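# Lift the mug off its peg and set it upright

## Task

Remove the mug from the peg, place it on the table standing upright with its opening facing up, and release it so it stands without the robot.

## Robot and tools

Robot: two arms. left_arm carries a five-finger left hand and right_arm a right hand; the left hand mirrors the right. Bases (scene frame): left_arm at (-0.041, +0.370, +0.001) m, right_arm at (-0.001, -0.329, +0.047) m, both facing nearly straight along +x. A camera stand sits behind them, and loose objects may get an occasional shove.

Scene frame: origin at table-top height, halfway between the nominal bases. +x points out over the table, +z up, and +y toward the left_arm side. These are not image left and right. All reported poses use this frame.

Hand point: a spot fixed to the palm, 0.05 m in front of it and 0.15 m from the wrist face along the fingers. Its +z runs along the straight fingers, +y out of the palm, and +x across the palm away from the thumb on the right hand (toward the thumb on the left hand). Straight fingers extend 0.06-0.07 m past the point and sit 0.06 m behind it along -y. A wrist bracket on the little-finger side reaches 0.10 m across the palm and can collide.

Row layout: every row has exactly 28 numbers in [-1, 1], and both arms must be filled even if one stays still. The first 14 numbers are left_arm: dx, dy, dz, rx, ry, rz, little, ring, middle, index, thumb_bend, thumb_turn, force_limit, speed. The last 14 are the same fields for right_arm.

Pose numbers are offsets, not places. dx, dy, dz, rx, ry, rz shift the Hand target that the arm had when the action or move began. They run along scene axes, and turning is about the Hand target position. 1.0 equals 0.6 m or 180 degrees, and rx, ry, rz form one rotation vector. Every row in one action is measured from that same start, not from the row before it. Sending the same offset in a later call moves the arm further. Six zeros simply ask for the current Hand target again. A translation longer than 1.0 is shortened along its direction.

Hand numbers are absolute targets. For the four fingers and thumb_bend, +1 means straight/open and -1 means curled. For thumb_turn, +1 puts the thumb beside the palm and -1 swings it opposite the fingers. force_limit maps from -1 to about 0 N and +1 to 10 N at the fingertip; the two thumb motors go to 15 N. speed rises linearly from near zero at -1 to full at +0.48 and stays full above that; a full stroke at full speed takes 0.49 s. For a soft grip, close at speed -0.94 or below.

There is no "unchanged" value for the hands. To keep a hand as it is, resend the eight hand numbers of its last executed row. If that hand has never been commanded, send its hand_measured (six values), then hand_force_limit and hand_speed.

Grip size: with thumb_turn fully in front of the palm, the hand can close on things about 0.035-0.065 m thick, or on a handle as thin as about 0.025 m. Each motor only starts when its own target changes by at least 0.002. It locks when it reaches the target or the force limit.

Tools:
- execute_actions: actions is a list of actions. Each action holds up to 15 rows, and each row lasts one 1/30 s step. A shorter action repeats its final row to fill 15 steps. cameras is a list of names, ["all"], or []. Images come back by default only when actions is empty.
- move: target is one 28-number row or up to 15 rows, all offsets from the same starting Hand targets. The hand travels in straight lines, with both arms finishing together, over at least 0.5 s and at most 10 s. speed is in m/s (0.002 to 4.3, default 0.25); turning is capped at twice that value in rad/s. speed can be one number or one per target. blend, in metres, rounds corners in a list; 0 means stopping at each target. blocking=false returns after about 0.5 s while the move continues. A move does not avoid obstacles or the other arm.
- wait: seconds, 0 to 10.
- stop: brakes a running move.
- zoom_image: camera is cam_high, cam_left_wrist or cam_right_wrist. region is [x0, y0, x1, y1] in image pixels, no more than 504 by 504. All images are 896x504.
- show_instructions: shows the reference pages.
- finished_scene: scene=1, optional. Calling it cannot be undone.

Reading results: end_effector_position (m) and end_effector_quat_wxyz are in the scene frame. Hand target is the last commanded pose after clipping, and the next offsets are measured from it. hand_measured, hand_stopped_by and hand_load_n list the six hand motors in row order. hand_stopped_by is one of moving, target, force, stalled or fault. hand_load_n is positive when something pushes a finger open, and a value near 0 means a lost grip. The move: line reports done, off_target, moving, held or fault; limits=paced means the pose was clipped, and limits=held means steps were withheld. Joint torques include gravity.

Arm behaviour: tracking is loose, and the arm often rests 1-3 cm (sometimes 5 cm) below its command, sagging further under load. To close that gap, send the remaining distance as a new offset. Each control step clips the commanded orientation to within 40 degrees of the measured one.

Things to avoid:
- Letting anything drop or fall off the table, including the mug.
- Fast impacts and releasing a moving object.
- Hard pushes on fixed or heavy items. To stop a push, command a target back past the hand point.
- Any contact between the arms, including one hand gripping the other's fingers.
- Paths that pass close to an arm's own base.
- Overloading fingers.
- Long holds with the arm stretched out or straining toward poses it cannot reach: motors overheat, and at 100 °C the arm goes limp for 30-60 s.



Each tool is called in YAML: its name, and indented under it one key for each argument.

Reference images:

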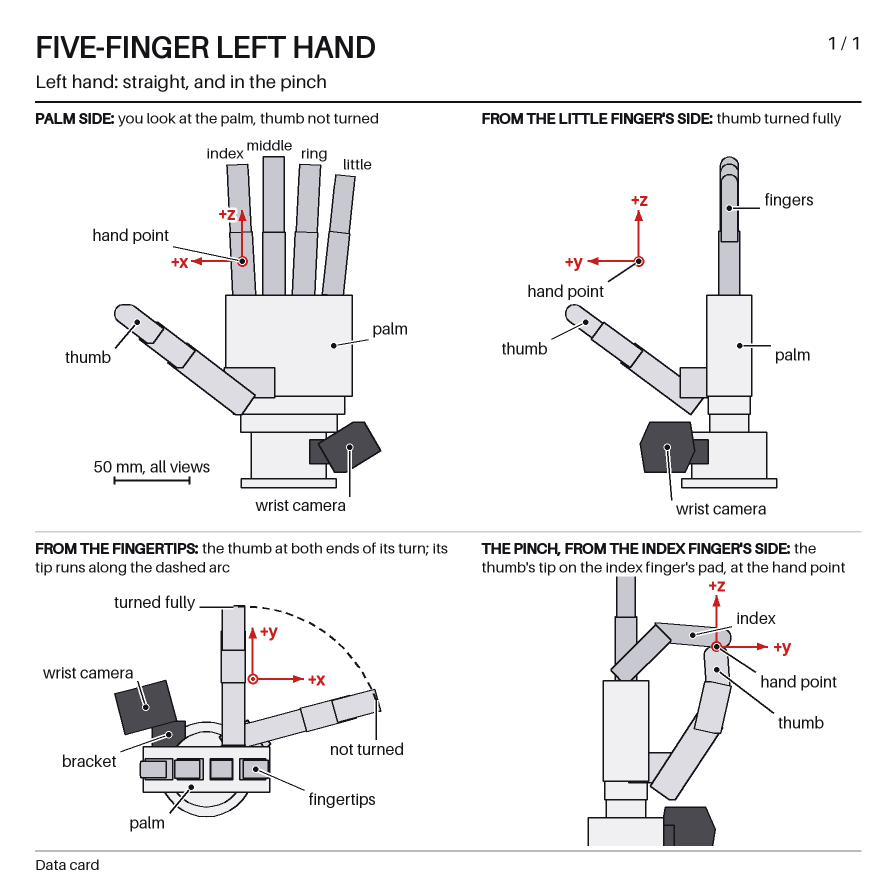

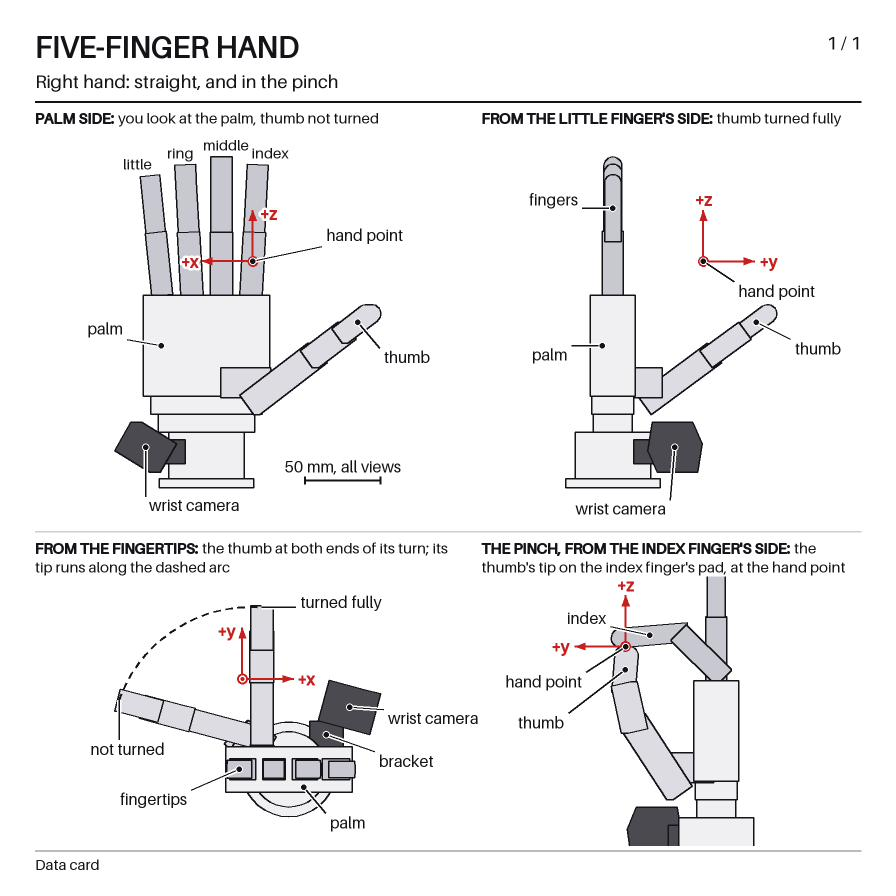

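## Session

execute_actions:
  actions: []

Scene clock: 0.00 s.
left_arm: end_effector_position=(+0.1617, -0.0319, +0.2395) hand_measured=(+1.000, +1.000, +1.000, +1.000, +1.000, +1.000) hand_load_n=(+0.0, +0.0, +0.0, +0.0, -0.5, +0.0) hand_stopped_by=(target, target, target, target, target, target) hand_force_limit=0.00 hand_speed=-0.80 end_effector_quat_wxyz=(+0.565, -0.158, +0.635, -0.503) | right_arm: end_effector_position=(+0.2998, -0.1958, +0.1555) hand_measured=(+1.000, +1.000, +1.000, +1.000, +1.000, +1.000) hand_load_n=(+0.0, +0.0, +0.0, +0.0, +0.0, +0.0) hand_stopped_by=(target, target, target, target, target, target) hand_force_limit=0.00 hand_speed=-0.80 end_effector_quat_wxyz=(-0.023, +0.754, +0.390, +0.528)
Joint positions: left_arm=[-1.551 1.228 0.504 0.995 -1.004 0.831] | right_arm=[0.754 0.614 0.139 0.009 0.196 -1.907]
Joint velocities: within noise
Joint torques (N m): no reading
Heat: left arm: hottest waist 34 °C; right arm: hottest wrist pitch 38 °C.
Hand target: left_arm +0.1621, -0.0381, +0.2515; +0.563, -0.165, +0.627, -0.512 | right_arm +0.3062, -0.1899, +0.1726; -0.026, +0.747, +0.384, +0.542

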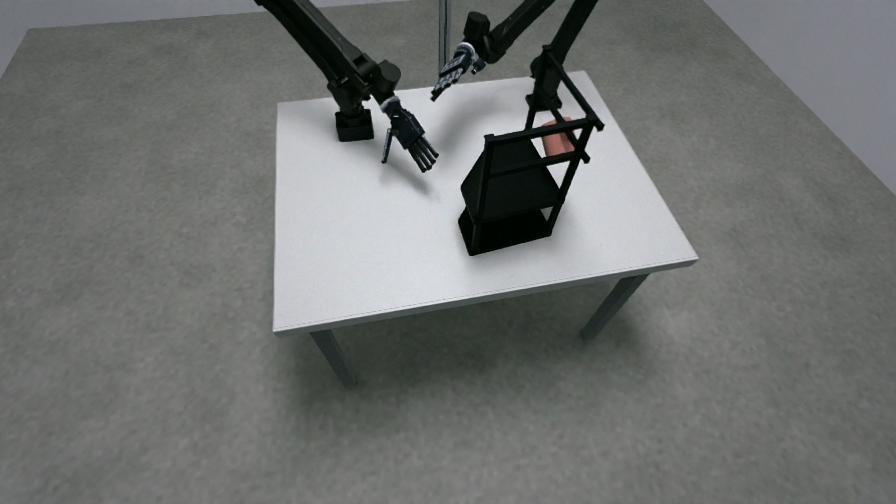

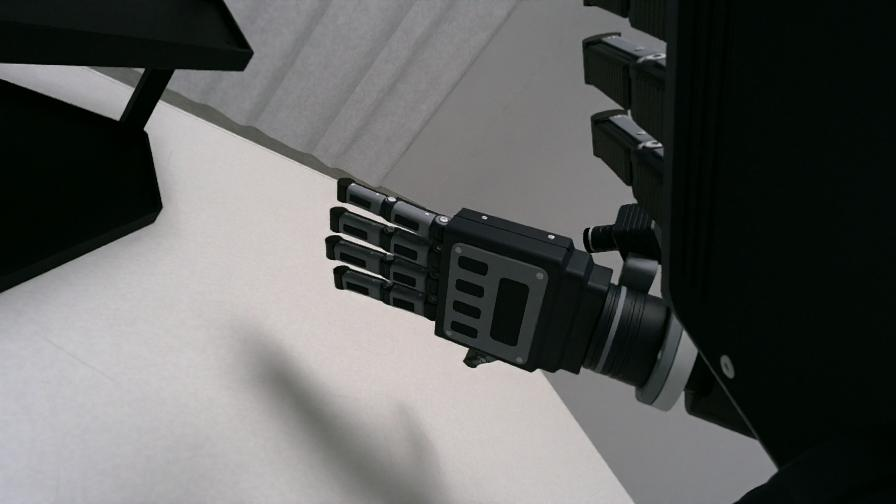

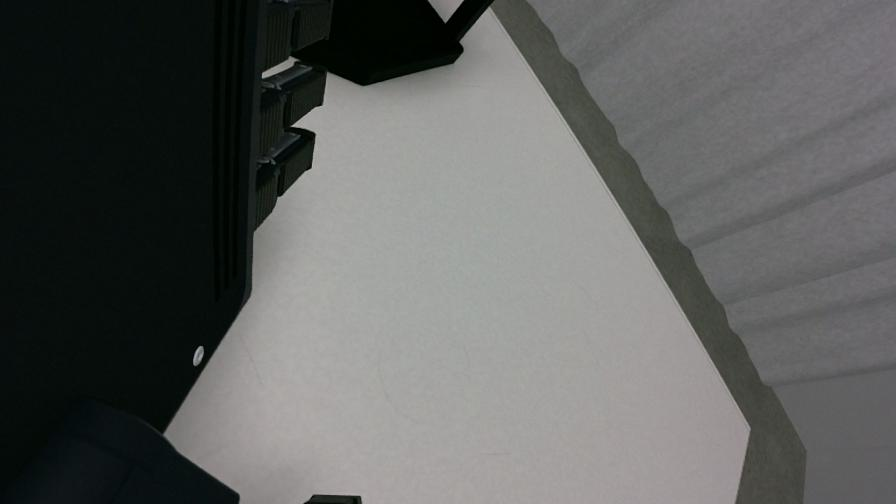

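zoom_image:
  camera: "cam_high"
  region: [400, 20, 640, 270]

zoom_image:
  camera: "cam_high"
  region: [500, 40, 620, 160]

Scaled by 2.016 from the camera's 896x504 image, which has a finer 1280x720 frame.

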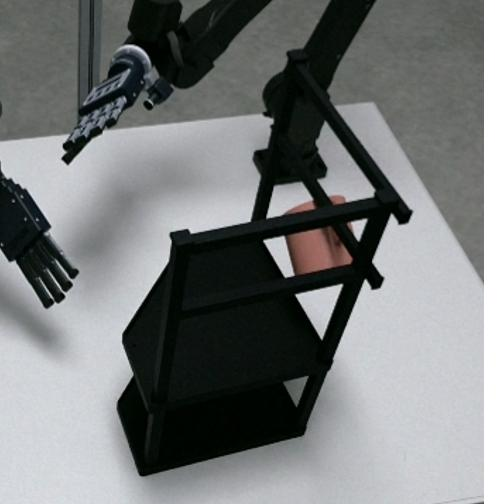

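Scaled by 4.200 from the camera's 896x504 image, which has a finer 1280x720 frame.

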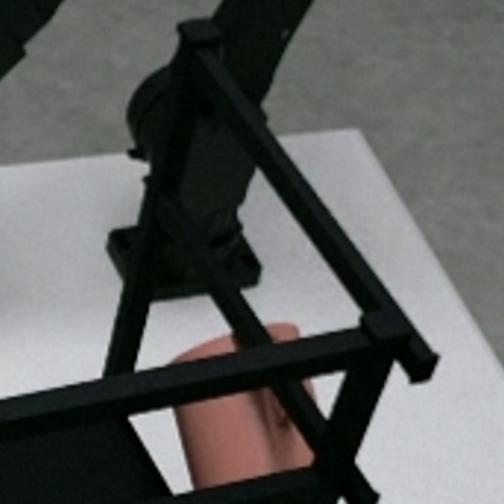

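move:
  target: [-0.05, 0.2, 0.08, 0, 0, 0, 1, 1, 1, 1, 1, 1, 0, -0.8, -0.11, 0.033, 0.246, 0.558, 0.2857, -0.098, 1, 1, 1, 1, 1, 1, 0, -0.8]
  speed: 0.3
  cameras: ["all"]

Scene clock: 42.77 s.
left_arm: end_effector_position=(+0.1345, +0.0807, +0.3020) hand_measured=(+1.000, +1.000, +1.000, +1.000, +1.000, +1.000) hand_load_n=(+0.0, +0.0, +0.0, +0.0, +0.0, +0.0) hand_stopped_by=(target, target, target, target, target, target) hand_force_limit=0.00 hand_speed=-0.80 end_effector_quat_wxyz=(+0.562, -0.174, +0.623, -0.516) | right_arm: end_effector_position=(+0.2378, -0.1689, +0.2882) hand_measured=(+1.000, +1.000, +1.000, +1.000, +1.000, +1.000) hand_load_n=(+0.0, +0.0, +0.0, -0.5, +0.0, +0.0) hand_stopped_by=(target, target, target, target, target, target) hand_force_limit=0.00 hand_speed=-0.80 end_effector_quat_wxyz=(+0.628, -0.655, +0.314, -0.278)
Joint positions: left_arm=[-1.65 0.672 0.377 0.668 -1.105 0.892] | right_arm=[0.117 0.188 0.314 -0.194 -0.605 -0.008]
Joint torques (N m): left_arm=[-0.21 -0.09 9.95 1.05 0.17 0.1] | right_arm=[-0.03 2.49 15.99 3.26 -0.06 0.14]
Heat: left arm: hottest elbow 37 °C; right arm: hottest elbow 48 °C.
Hand target: left_arm +0.1321, +0.0820, +0.2996; +0.563, -0.165, +0.627, -0.512 | right_arm +0.2402, -0.1702, +0.3202; +0.641, -0.641, +0.298, -0.299
Off the commanded pose: left_arm 0.004 m, 1 deg | right_arm 0.032 m, 4 deg.
move: off_target (right_arm)
camera_calibration:
cam_left_wrist: T_world_to_cam=[[-0.42728, -0.57136, 0.700699, -0.110688], [-0.643077, -0.352706, -0.679743, 0.32157], [0.635519, -0.741044, -0.216725, 0.149621], [0, 0, 0, 1]] pos_world=[0.0644129, 0.161052, 0.328571]
cam_right_wrist: T_world_to_cam=[[0.109283, -0.215519, -0.970365, 0.218708], [-0.944399, 0.282045, -0.169001, 0.322549], [0.310109, 0.934881, -0.172713, 0.243065], [0, 0, 0, 1]] pos_world=[0.205338, -0.271074, 0.308718]

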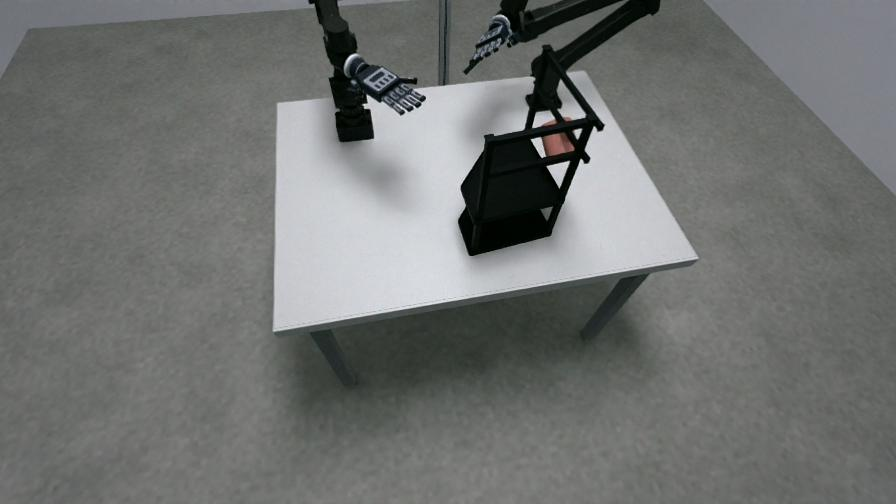

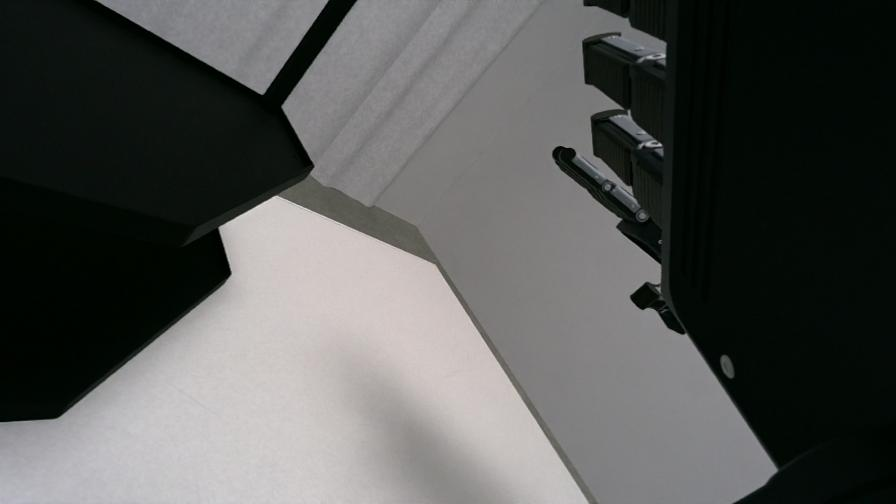

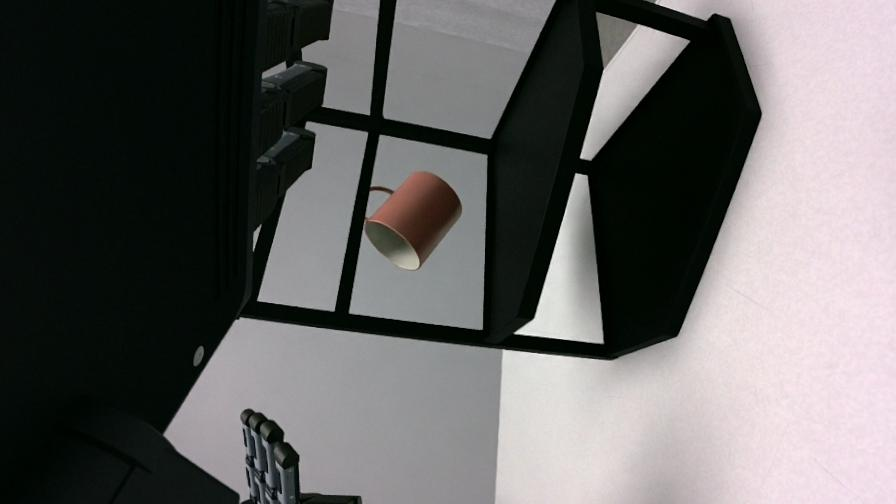

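zoom_image:
  camera: "cam_right_wrist"
  region: [330, 140, 500, 300]

zoom_image:
  camera: "cam_high"
  region: [460, 30, 620, 180]

Scaled by 2.965 from the camera's 896x504 image, which has a finer 1280x720 frame.

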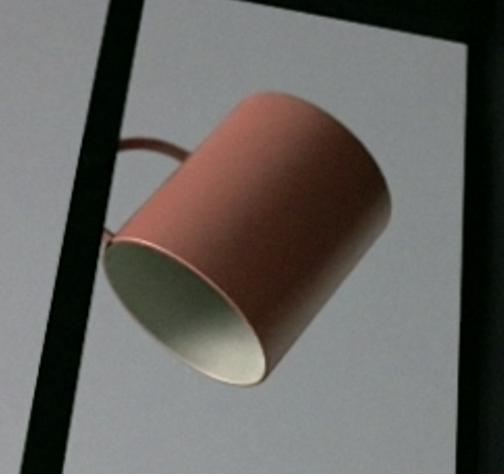

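Scaled by 3.150 from the camera's 896x504 image, which has a finer 1280x720 frame.

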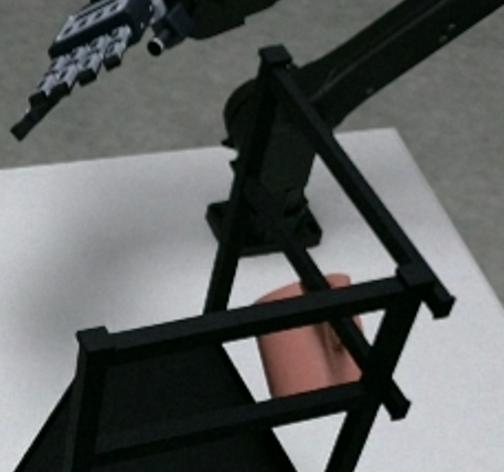

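zoom_image:
  camera: "cam_high"
  region: [530, 100, 610, 170]

Scaled by 6.300 from the camera's 896x504 image, which has a finer 1280x720 frame.

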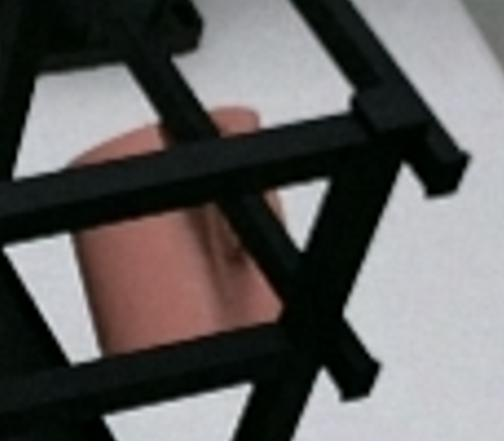

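move:
  target:
    - [-0.163, 0.013, 0.27, -0.3279, -0.0529, -0.3478, 1, 1, 1, 1, 1, 1, 0, -0.8, 0, 0, 0, 0, 0, 0, 1, 1, 1, 1, 1, 1, 0, -0.8]
    - [0.13, 0.238, 0.27, -0.269, -0.1658, -0.1199, 1, 1, 1, 1, 1, 1, 0, -0.8, 0, 0, 0, 0, 0, 0, 1, 1, 1, 1, 1, 1, 0, -0.8]
    - [0.178, 0.605, 0.27, -0.1849, -0.2557, 0.1093, 1, 1, 1, 1, 1, 1, 0, -0.8, 0, 0, 0, 0, 0, 0, 1, 1, 1, 1, 1, 1, 0, -0.8]
  speed: 0.3
  blend: [0.03, 0.05, 0]
  cameras: ["all"]

Scene clock: 125.83 s.
left_arm: end_effector_position=(+0.2412, +0.4423, +0.4474) hand_measured=(+1.000, +1.000, +1.000, +1.000, +1.000, +1.000) hand_load_n=(+0.0, +0.0, +0.0, +0.0, +0.0, +0.0) hand_stopped_by=(target, target, target, target, target, target) hand_force_limit=0.00 hand_speed=-0.80 end_effector_quat_wxyz=(+0.757, -0.220, +0.166, -0.592) | right_arm: end_effector_position=(+0.2378, -0.1689, +0.2882) hand_measured=(+1.000, +1.000, +1.000, +1.000, +1.000, +1.000) hand_load_n=(+0.0, +0.0, +0.0, +0.0, +0.0, -0.5) hand_stopped_by=(target, target, target, target, target, target) hand_force_limit=0.00 hand_speed=-0.80 end_effector_quat_wxyz=(+0.628, -0.655, +0.314, -0.278)
Joint positions: left_arm=[0.422 0.624 0.2 1.446 0.108 -0.194] | right_arm=[0.117 0.188 0.314 -0.194 -0.605 -0.008]
Joint torques (N m): left_arm=[0.67 1.26 11.63 1.62 -0.11 0.02] | right_arm=[-0.03 2.43 15.99 3.25 -0.04 0.13]
Heat: left arm: hottest elbow 45 °C; right arm: hottest elbow 68 °C.
Hand target: left_arm +0.2389, +0.4449, +0.4615; +0.766, -0.206, +0.158, -0.588 | right_arm +0.2402, -0.1702, +0.3202; +0.641, -0.641, +0.298, -0.299
Off the commanded pose: left_arm 0.015 m, 2 deg | right_arm 0.032 m, 4 deg.
move: off_target (left_arm, right_arm)
camera_calibration:
cam_left_wrist: T_world_to_cam=[[-0.751391, -0.413564, 0.514176, 0.131479], [0.0970692, -0.840023, -0.533797, 0.588223], [0.652679, -0.35118, 0.67133, -0.192601], [0, 0, 0, 1]] pos_world=[0.1674, 0.480858, 0.375687]
cam_right_wrist: T_world_to_cam=[[0.109051, -0.215214, -0.970459, 0.218869], [-0.944462, 0.282029, -0.168674, 0.322457], [0.309999, 0.934956, -0.172506, 0.243044], [0, 0, 0, 1]] pos_world=[0.205337, -0.271074, 0.308719]

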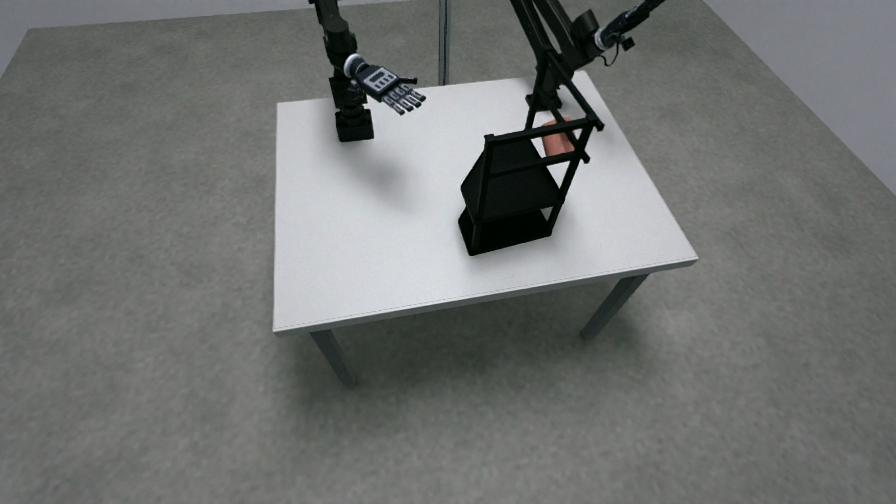

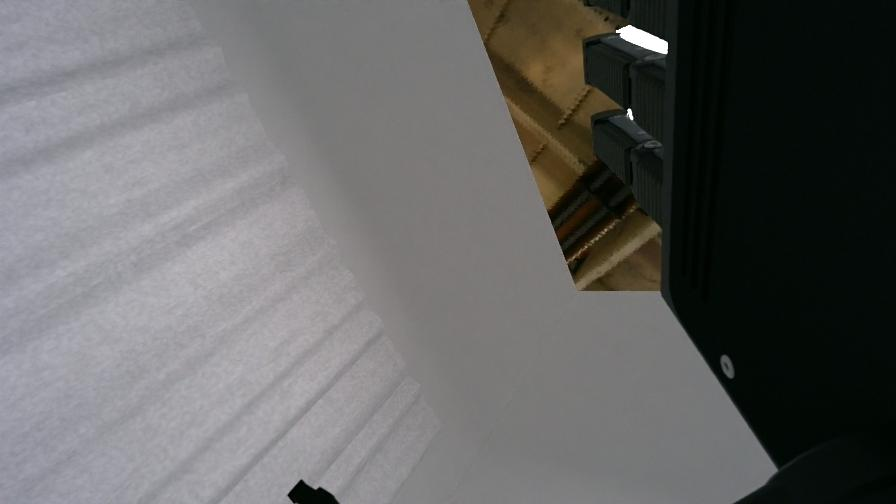

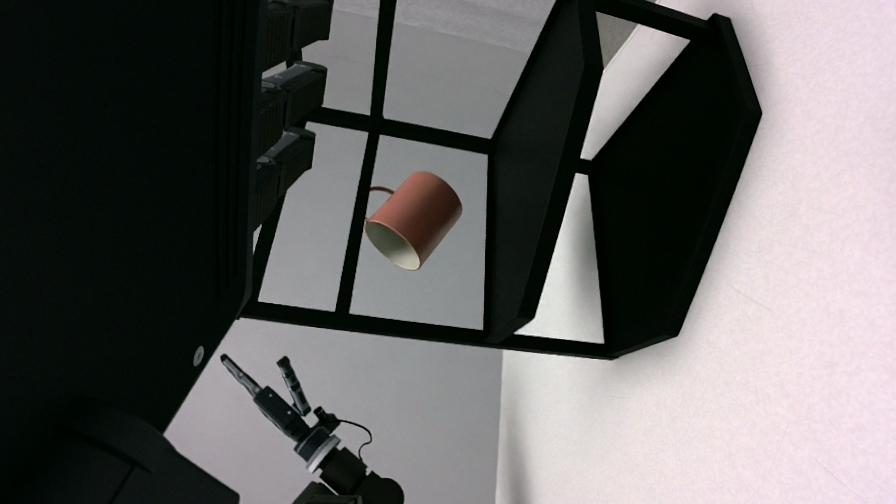

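move:
  target: [0.133, -0.063, -0.1875, 0.0519, 0.3943, -0.2175, 1, 1, 1, 1, 1, 1, 0, -0.8, 0.067, -0.167, -0.317, 0, 0, 0, 1, 1, 1, 1, 1, 1, 0, -0.8]
  speed: 0.3
  cameras: ["all"]

Scene clock: 134.93 s.
left_arm: end_effector_position=(+0.3096, +0.4045, +0.3198) hand_measured=(+1.000, +1.000, +1.000, +1.000, +1.000, +1.000) hand_load_n=(+0.0, +0.0, +0.0, +0.0, +0.0, -0.5) hand_stopped_by=(target, target, target, target, target, target) hand_force_limit=0.00 hand_speed=-0.80 end_effector_quat_wxyz=(+0.302, -0.405, +0.657, -0.560) | right_arm: end_effector_position=(+0.2824, -0.2695, +0.1318) hand_measured=(+1.000, +1.000, +1.000, +1.000, +1.000, +1.000) hand_load_n=(+0.0, +0.0, +0.0, +0.0, +0.0, +0.0) hand_stopped_by=(target, target, target, target, target, target) hand_force_limit=0.00 hand_speed=-0.80 end_effector_quat_wxyz=(+0.639, -0.645, +0.293, -0.300)
Joint positions: left_arm=[0.582 0.822 0.797 -0.421 1.112 0.346] | right_arm=[-0.506 1.345 0.042 1.294 -1.225 -0.021]
Joint torques (N m): left_arm=[-0.32 -1.55 16.98 1.22 0.28 0.11] | right_arm=[-0.26 -1.26 3.6 2.7 -0.21 0.13]
Heat: left arm: hottest elbow 46 °C; right arm: hottest elbow 66 °C.
Hand target: left_arm +0.3188, +0.4072, +0.3490; +0.321, -0.383, +0.663, -0.556 | right_arm +0.2803, -0.2703, +0.1300; +0.641, -0.641, +0.298, -0.299
Off the commanded pose: left_arm 0.031 m, 3 deg | right_arm 0.003 m, 1 deg.
move: off_target (left_arm)
camera_calibration:
cam_left_wrist: T_world_to_cam=[[0.0762638, -0.23467, 0.969079, -0.241315], [-0.885789, -0.462165, -0.0422076, 0.476007], [0.457779, -0.85518, -0.243114, 0.391748], [0, 0, 0, 1]] pos_world=[0.260711, 0.49838, 0.349183]
cam_right_wrist: T_world_to_cam=[[0.174862, -0.214269, -0.960995, 0.0210226], [-0.930106, 0.284239, -0.232617, 0.371597], [0.322995, 0.934504, -0.14959, 0.289418], [0, 0, 0, 1]] pos_world=[0.248468, -0.37158, 0.149936]

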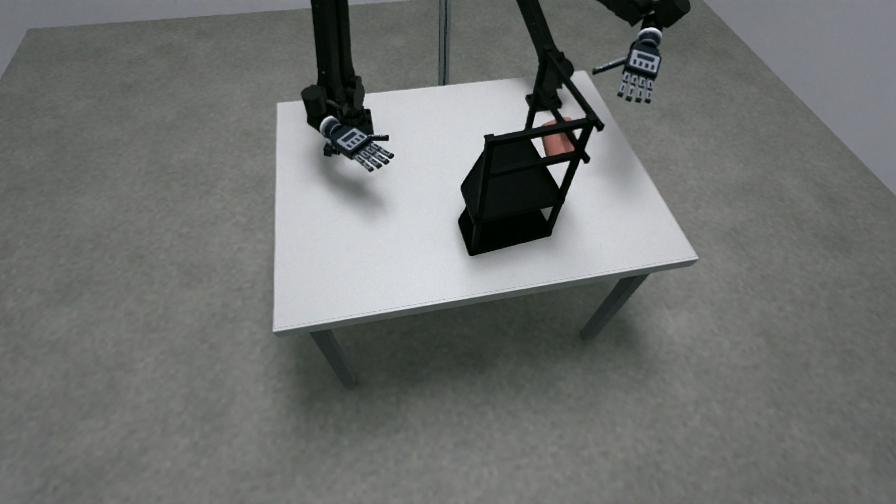

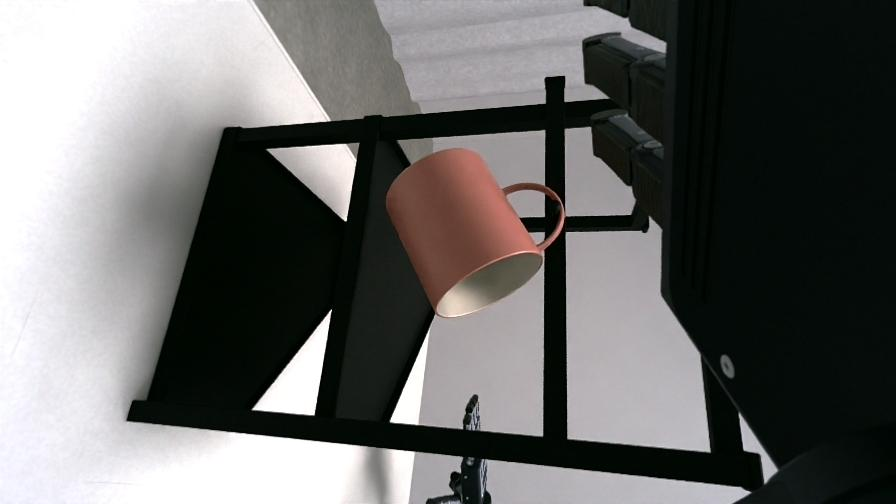

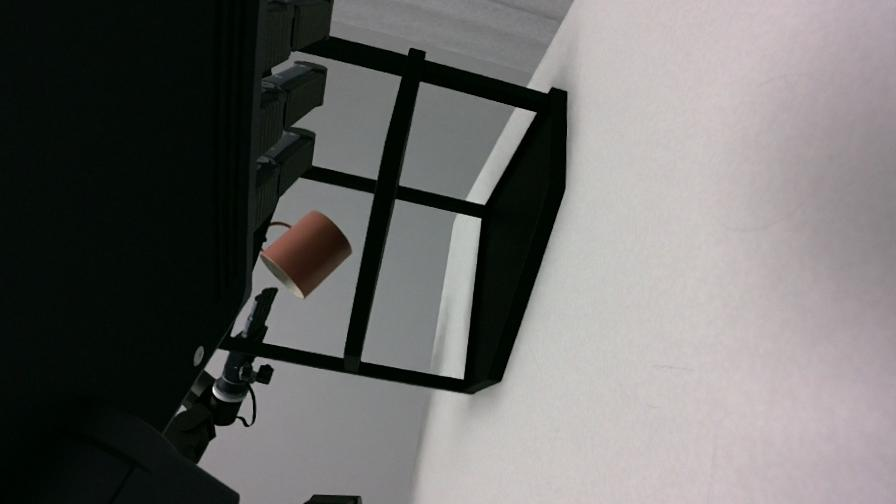

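zoom_image:
  camera: "cam_left_wrist"
  region: [360, 120, 610, 340]

zoom_image:
  camera: "cam_left_wrist"
  region: [490, 160, 600, 270]

zoom_image:
  camera: "cam_right_wrist"
  region: [230, 180, 380, 320]

Scaled by 2.016 from the camera's 896x504 image, which has a finer 1280x720 frame.

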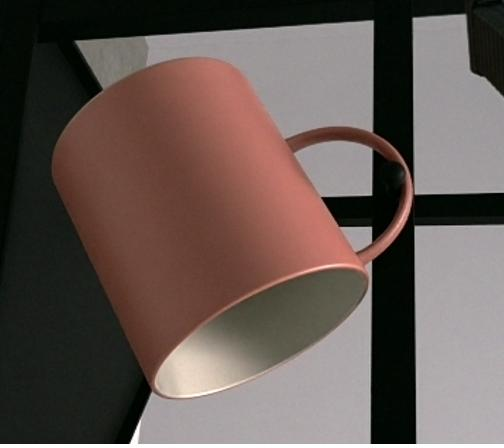

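Scaled by 4.582 from the camera's 896x504 image, which has a finer 1280x720 frame.

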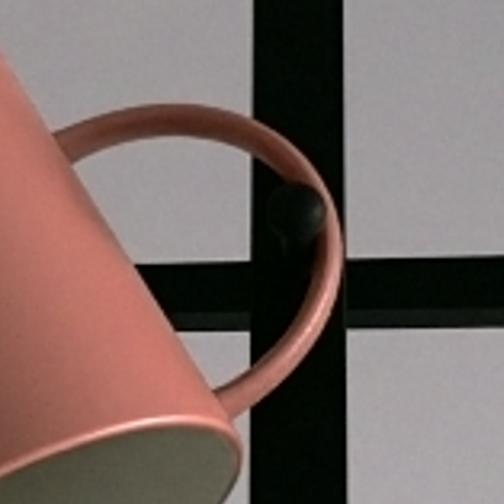

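Scaled by 3.360 from the camera's 896x504 image, which has a finer 1280x720 frame.

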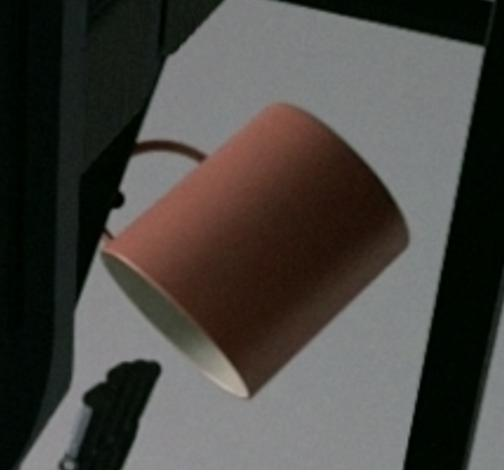

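move:
  target: [-0.01, -0.153, 0.018, 0.2022, -0.2748, -0.1799, -1, -1, 0.1, 0.1, 0.4, -1, 0, 0, 0, 0, 0, 0, 0, 0, 1, 1, 1, 1, 1, 1, 0, -0.8]
  speed: 0.25
  cameras: ["all"]

Scene clock: 165.37 s.
left_arm: end_effector_position=(+0.3127, +0.3188, +0.3513) hand_measured=(-1.000, -1.000, +0.100, +0.100, +0.400, -1.000) hand_load_n=(+0.0, +0.0, +0.0, +0.0, +0.0, +0.0) hand_stopped_by=(target, target, target, target, target, target) hand_force_limit=0.00 hand_speed=0.00 end_effector_quat_wxyz=(+0.498, +0.171, +0.685, -0.504) | right_arm: end_effector_position=(+0.2824, -0.2695, +0.1318) hand_measured=(+1.000, +1.000, +1.000, +1.000, +1.000, +1.000) hand_load_n=(+0.0, +0.0, +0.0, +0.0, +0.0, +0.0) hand_stopped_by=(target, target, target, target, target, target) hand_force_limit=0.00 hand_speed=-0.80 end_effector_quat_wxyz=(+0.639, -0.645, +0.293, -0.300)
Joint positions: left_arm=[0.367 0.748 0.664 0.102 1.45 1.007] | right_arm=[-0.506 1.345 0.042 1.294 -1.225 -0.021]
Joint torques (N m): left_arm=[-0.38 -1.26 12.21 1.11 0.08 0.14] | right_arm=[-0.21 -1.55 3.62 2.51 -0.19 0.11]
Heat: left arm: hottest elbow 56 °C; right arm: hottest elbow 50 °C.
Hand target: left_arm +0.3128, +0.3154, +0.3597; +0.500, +0.183, +0.683, -0.500 | right_arm +0.2803, -0.2702, +0.1302; +0.639, -0.643, +0.299, -0.299
Off the commanded pose: left_arm 0.009 m, 1 deg | right_arm 0.003 m, 1 deg.
move: done
camera_calibration:
cam_left_wrist: T_world_to_cam=[[-0.819302, -0.478041, 0.316577, 0.294625], [-0.494039, 0.30838, -0.812913, 0.343135], [0.290979, -0.822423, -0.488827, 0.452786], [0, 0, 0, 1]] pos_world=[0.279157, 0.407409, 0.407001]
cam_right_wrist: T_world_to_cam=[[0.174622, -0.213994, -0.9611, 0.0212011], [-0.930148, 0.284351, -0.232311, 0.371604], [0.323003, 0.934533, -0.149392, 0.289397], [0, 0, 0, 1]] pos_world=[0.248468, -0.37158, 0.149937]

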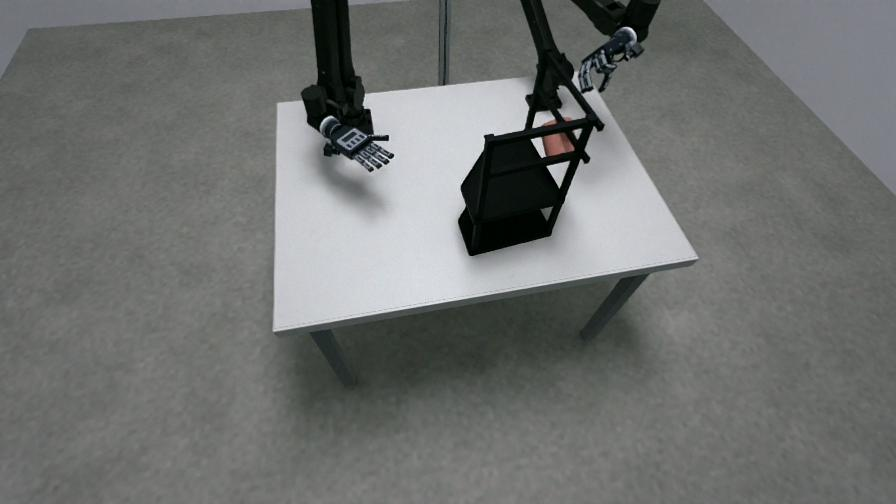

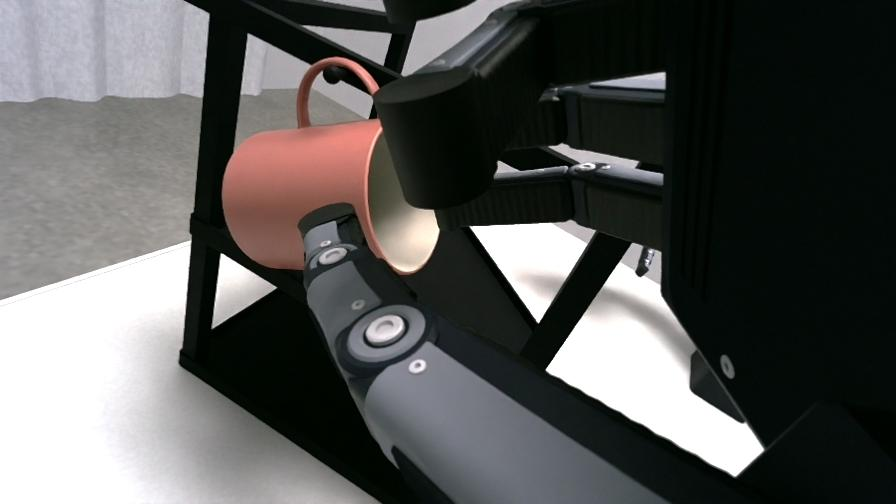

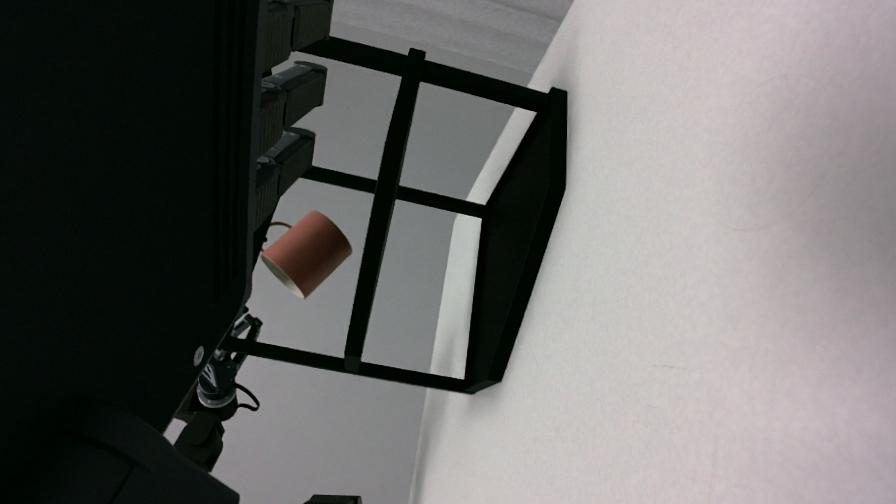

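zoom_image:
  camera: "cam_left_wrist"
  region: [200, 30, 460, 290]

zoom_image:
  camera: "cam_left_wrist"
  region: [280, 40, 400, 150]

Scaled by 1.938 from the camera's 896x504 image, which has a finer 1280x720 frame.

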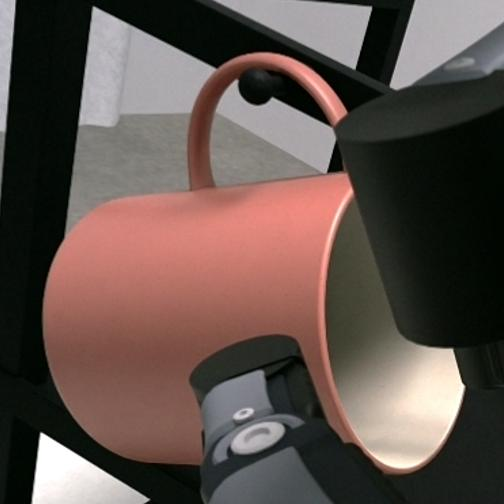

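Scaled by 4.200 from the camera's 896x504 image, which has a finer 1280x720 frame.

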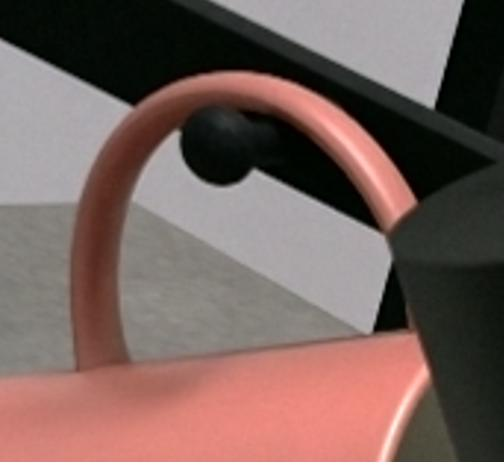

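move:
  target: [0.075, -0.137, -0.076, 0.0031, -0.0077, -0.0944, -1, -1, 0.1, 0.1, 0.4, -1, 0, 0, 0, 0, 0, 0, 0, 0, 1, 1, 1, 1, 1, 1, 0, -0.8]
  speed: 0.15
  cameras: ["cam_left_wrist", "cam_right_wrist"]

Scene clock: 181.47 s.
left_arm: end_effector_position=(+0.3486, +0.2363, +0.2930) hand_measured=(-1.000, -1.000, +0.100, +0.100, +0.400, -1.000) hand_load_n=(+0.0, +0.0, +0.0, +0.0, +0.0, +0.0) hand_stopped_by=(target, target, target, target, target, target) hand_force_limit=0.00 hand_speed=0.00 end_effector_quat_wxyz=(+0.416, +0.270, +0.656, -0.569) | right_arm: end_effector_position=(+0.2824, -0.2695, +0.1318) hand_measured=(+1.000, +1.000, +1.000, +1.000, +1.000, +1.000) hand_load_n=(+0.0, +0.0, +0.0, +0.0, +0.0, +0.0) hand_stopped_by=(target, target, target, target, target, target) hand_force_limit=0.00 hand_speed=-0.80 end_effector_quat_wxyz=(+0.639, -0.645, +0.293, -0.300)
Joint positions: left_arm=[0.103 1.018 0.664 0.283 1.48 1.092] | right_arm=[-0.506 1.345 0.042 1.294 -1.225 -0.021]
Joint torques (N m): left_arm=[-0.38 -3.08 14 2.45 0.23 -0.03] | right_arm=[-0.15 -1.55 3.63 2.52 -0.19 0.11]
Heat: left arm: hottest elbow 56 °C; right arm: hottest elbow 46 °C.
Hand target: left_arm +0.3578, +0.2332, +0.3141; +0.428, +0.290, +0.645, -0.563 | right_arm +0.2803, -0.2702, +0.1302; +0.639, -0.643, +0.299, -0.299
Off the commanded pose: left_arm 0.023 m, 3 deg | right_arm 0.003 m, 1 deg.
move: off_target (left_arm)
camera_calibration:
cam_left_wrist: T_world_to_cam=[[-0.920839, -0.222561, 0.320189, 0.277046], [-0.388143, 0.444371, -0.807391, 0.268222], [0.0374113, -0.867756, -0.49558, 0.446999], [0, 0, 0, 1]] pos_world=[0.342501, 0.330356, 0.349376]
cam_right_wrist: T_world_to_cam=[[0.174622, -0.213994, -0.9611, 0.0212011], [-0.930148, 0.284351, -0.232311, 0.371604], [0.323003, 0.934533, -0.149392, 0.289397], [0, 0, 0, 1]] pos_world=[0.248468, -0.37158, 0.149937]
Images, in order (width x height): cam_left_wrist 896x504, cam_right_wrist 896x504.

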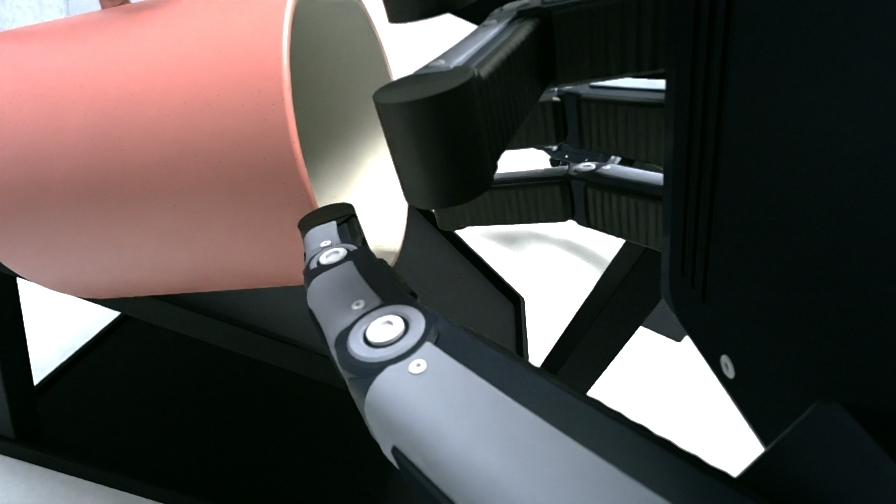

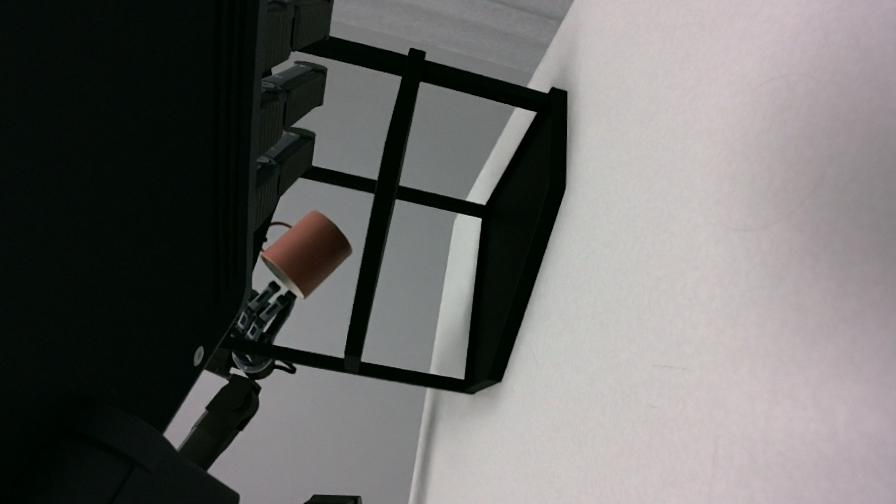

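zoom_image:
  camera: "cam_left_wrist"
  region: [200, 0, 640, 320]

zoom_image:
  camera: "cam_right_wrist"
  region: [210, 190, 370, 390]

Scaled by 1.145 from the camera's 896x504 image, which has a finer 1280x720 frame.

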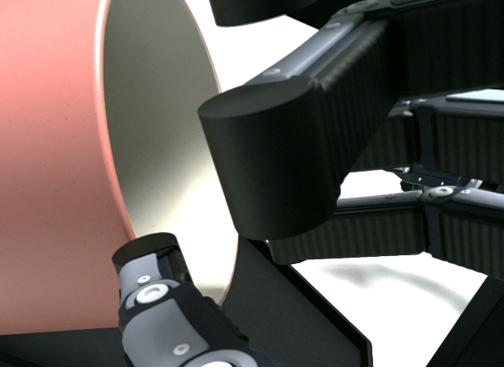

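Scaled by 2.520 from the camera's 896x504 image, which has a finer 1280x720 frame.

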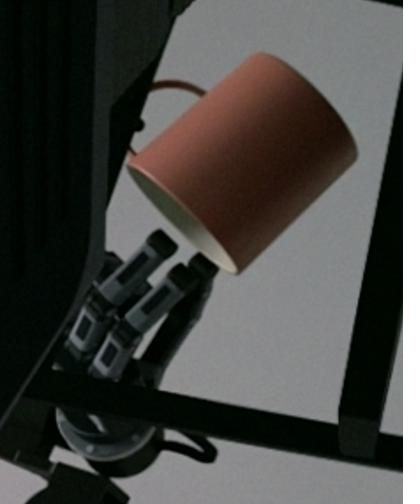

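move:
  target: [0.0183, -0.0265, 0.0185, 0, 0, 0, -1, -1, 0.1, 0.1, 0.8, -1, 0, 0, 0, 0, 0, 0, 0, 0, 1, 1, 1, 1, 1, 1, 0, -0.8]
  speed: 0.1
  cameras: ["cam_left_wrist", "cam_right_wrist"]

Scene clock: 191.43 s.
left_arm: end_effector_position=(+0.3551, +0.2204, +0.2966) hand_measured=(-1.000, -1.000, +0.100, +0.100, +0.800, -1.000) hand_load_n=(+0.0, +0.0, +0.0, +0.0, +0.5, +0.5) hand_stopped_by=(target, target, target, target, target, target) hand_force_limit=0.00 hand_speed=0.00 end_effector_quat_wxyz=(+0.413, +0.273, +0.656, -0.570) | right_arm: end_effector_position=(+0.2824, -0.2695, +0.1318) hand_measured=(+1.000, +1.000, +1.000, +1.000, +1.000, +1.000) hand_load_n=(+0.0, +0.0, +0.0, +0.0, +0.0, -0.5) hand_stopped_by=(target, target, target, target, target, target) hand_force_limit=0.00 hand_speed=-0.80 end_effector_quat_wxyz=(+0.639, -0.645, +0.293, -0.300)
Joint positions: left_arm=[0.052 1.033 0.683 0.283 1.435 1.088] | right_arm=[-0.506 1.345 0.042 1.294 -1.225 -0.021]
Joint torques (N m): left_arm=[-0.38 -2.49 15.79 1.98 -0.04 -0.1] | right_arm=[-0.21 -1.55 3.62 2.51 -0.2 0.11]
Heat: left arm: hottest elbow 57 °C; right arm: hottest elbow 44 °C.
Hand target: left_arm +0.3687, +0.2172, +0.3254; +0.428, +0.290, +0.645, -0.563 | right_arm +0.2803, -0.2702, +0.1302; +0.639, -0.643, +0.299, -0.299
Off the commanded pose: left_arm 0.032 m, 3 deg | right_arm 0.003 m, 1 deg.
move: off_target (left_arm)
camera_calibration:
cam_left_wrist: T_world_to_cam=[[-0.92253, -0.216963, 0.319163, 0.278098], [-0.384631, 0.449233, -0.80638, 0.278028], [0.0315757, -0.86667, -0.497881, 0.437318], [0, 0, 0, 1]] pos_world=[0.349684, 0.314448, 0.35317]
cam_right_wrist: T_world_to_cam=[[0.174622, -0.213994, -0.9611, 0.0212011], [-0.930148, 0.284351, -0.232311, 0.371604], [0.323003, 0.934533, -0.149392, 0.289397], [0, 0, 0, 1]] pos_world=[0.248468, -0.37158, 0.149937]
Images, in order (width x height): cam_left_wrist 896x504, cam_right_wrist 896x504.

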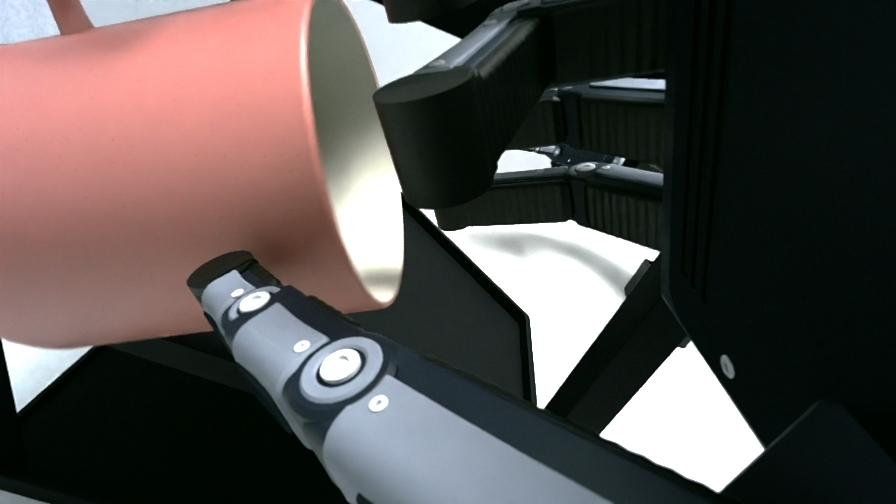

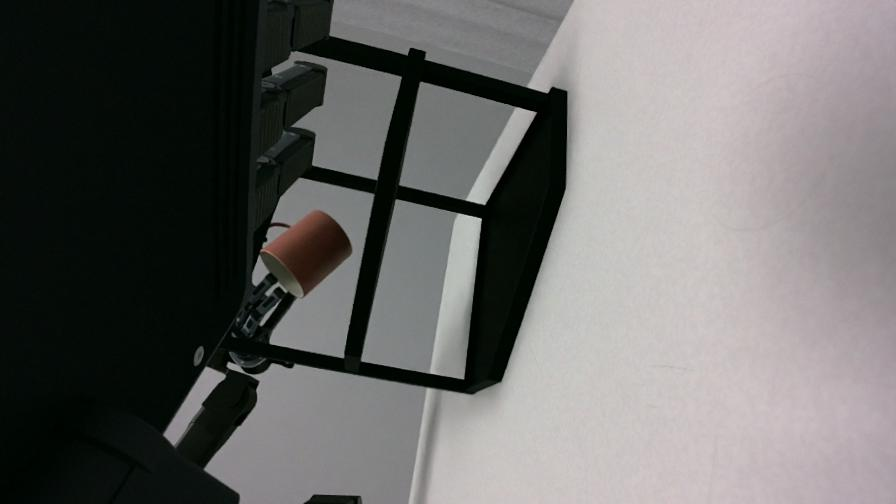

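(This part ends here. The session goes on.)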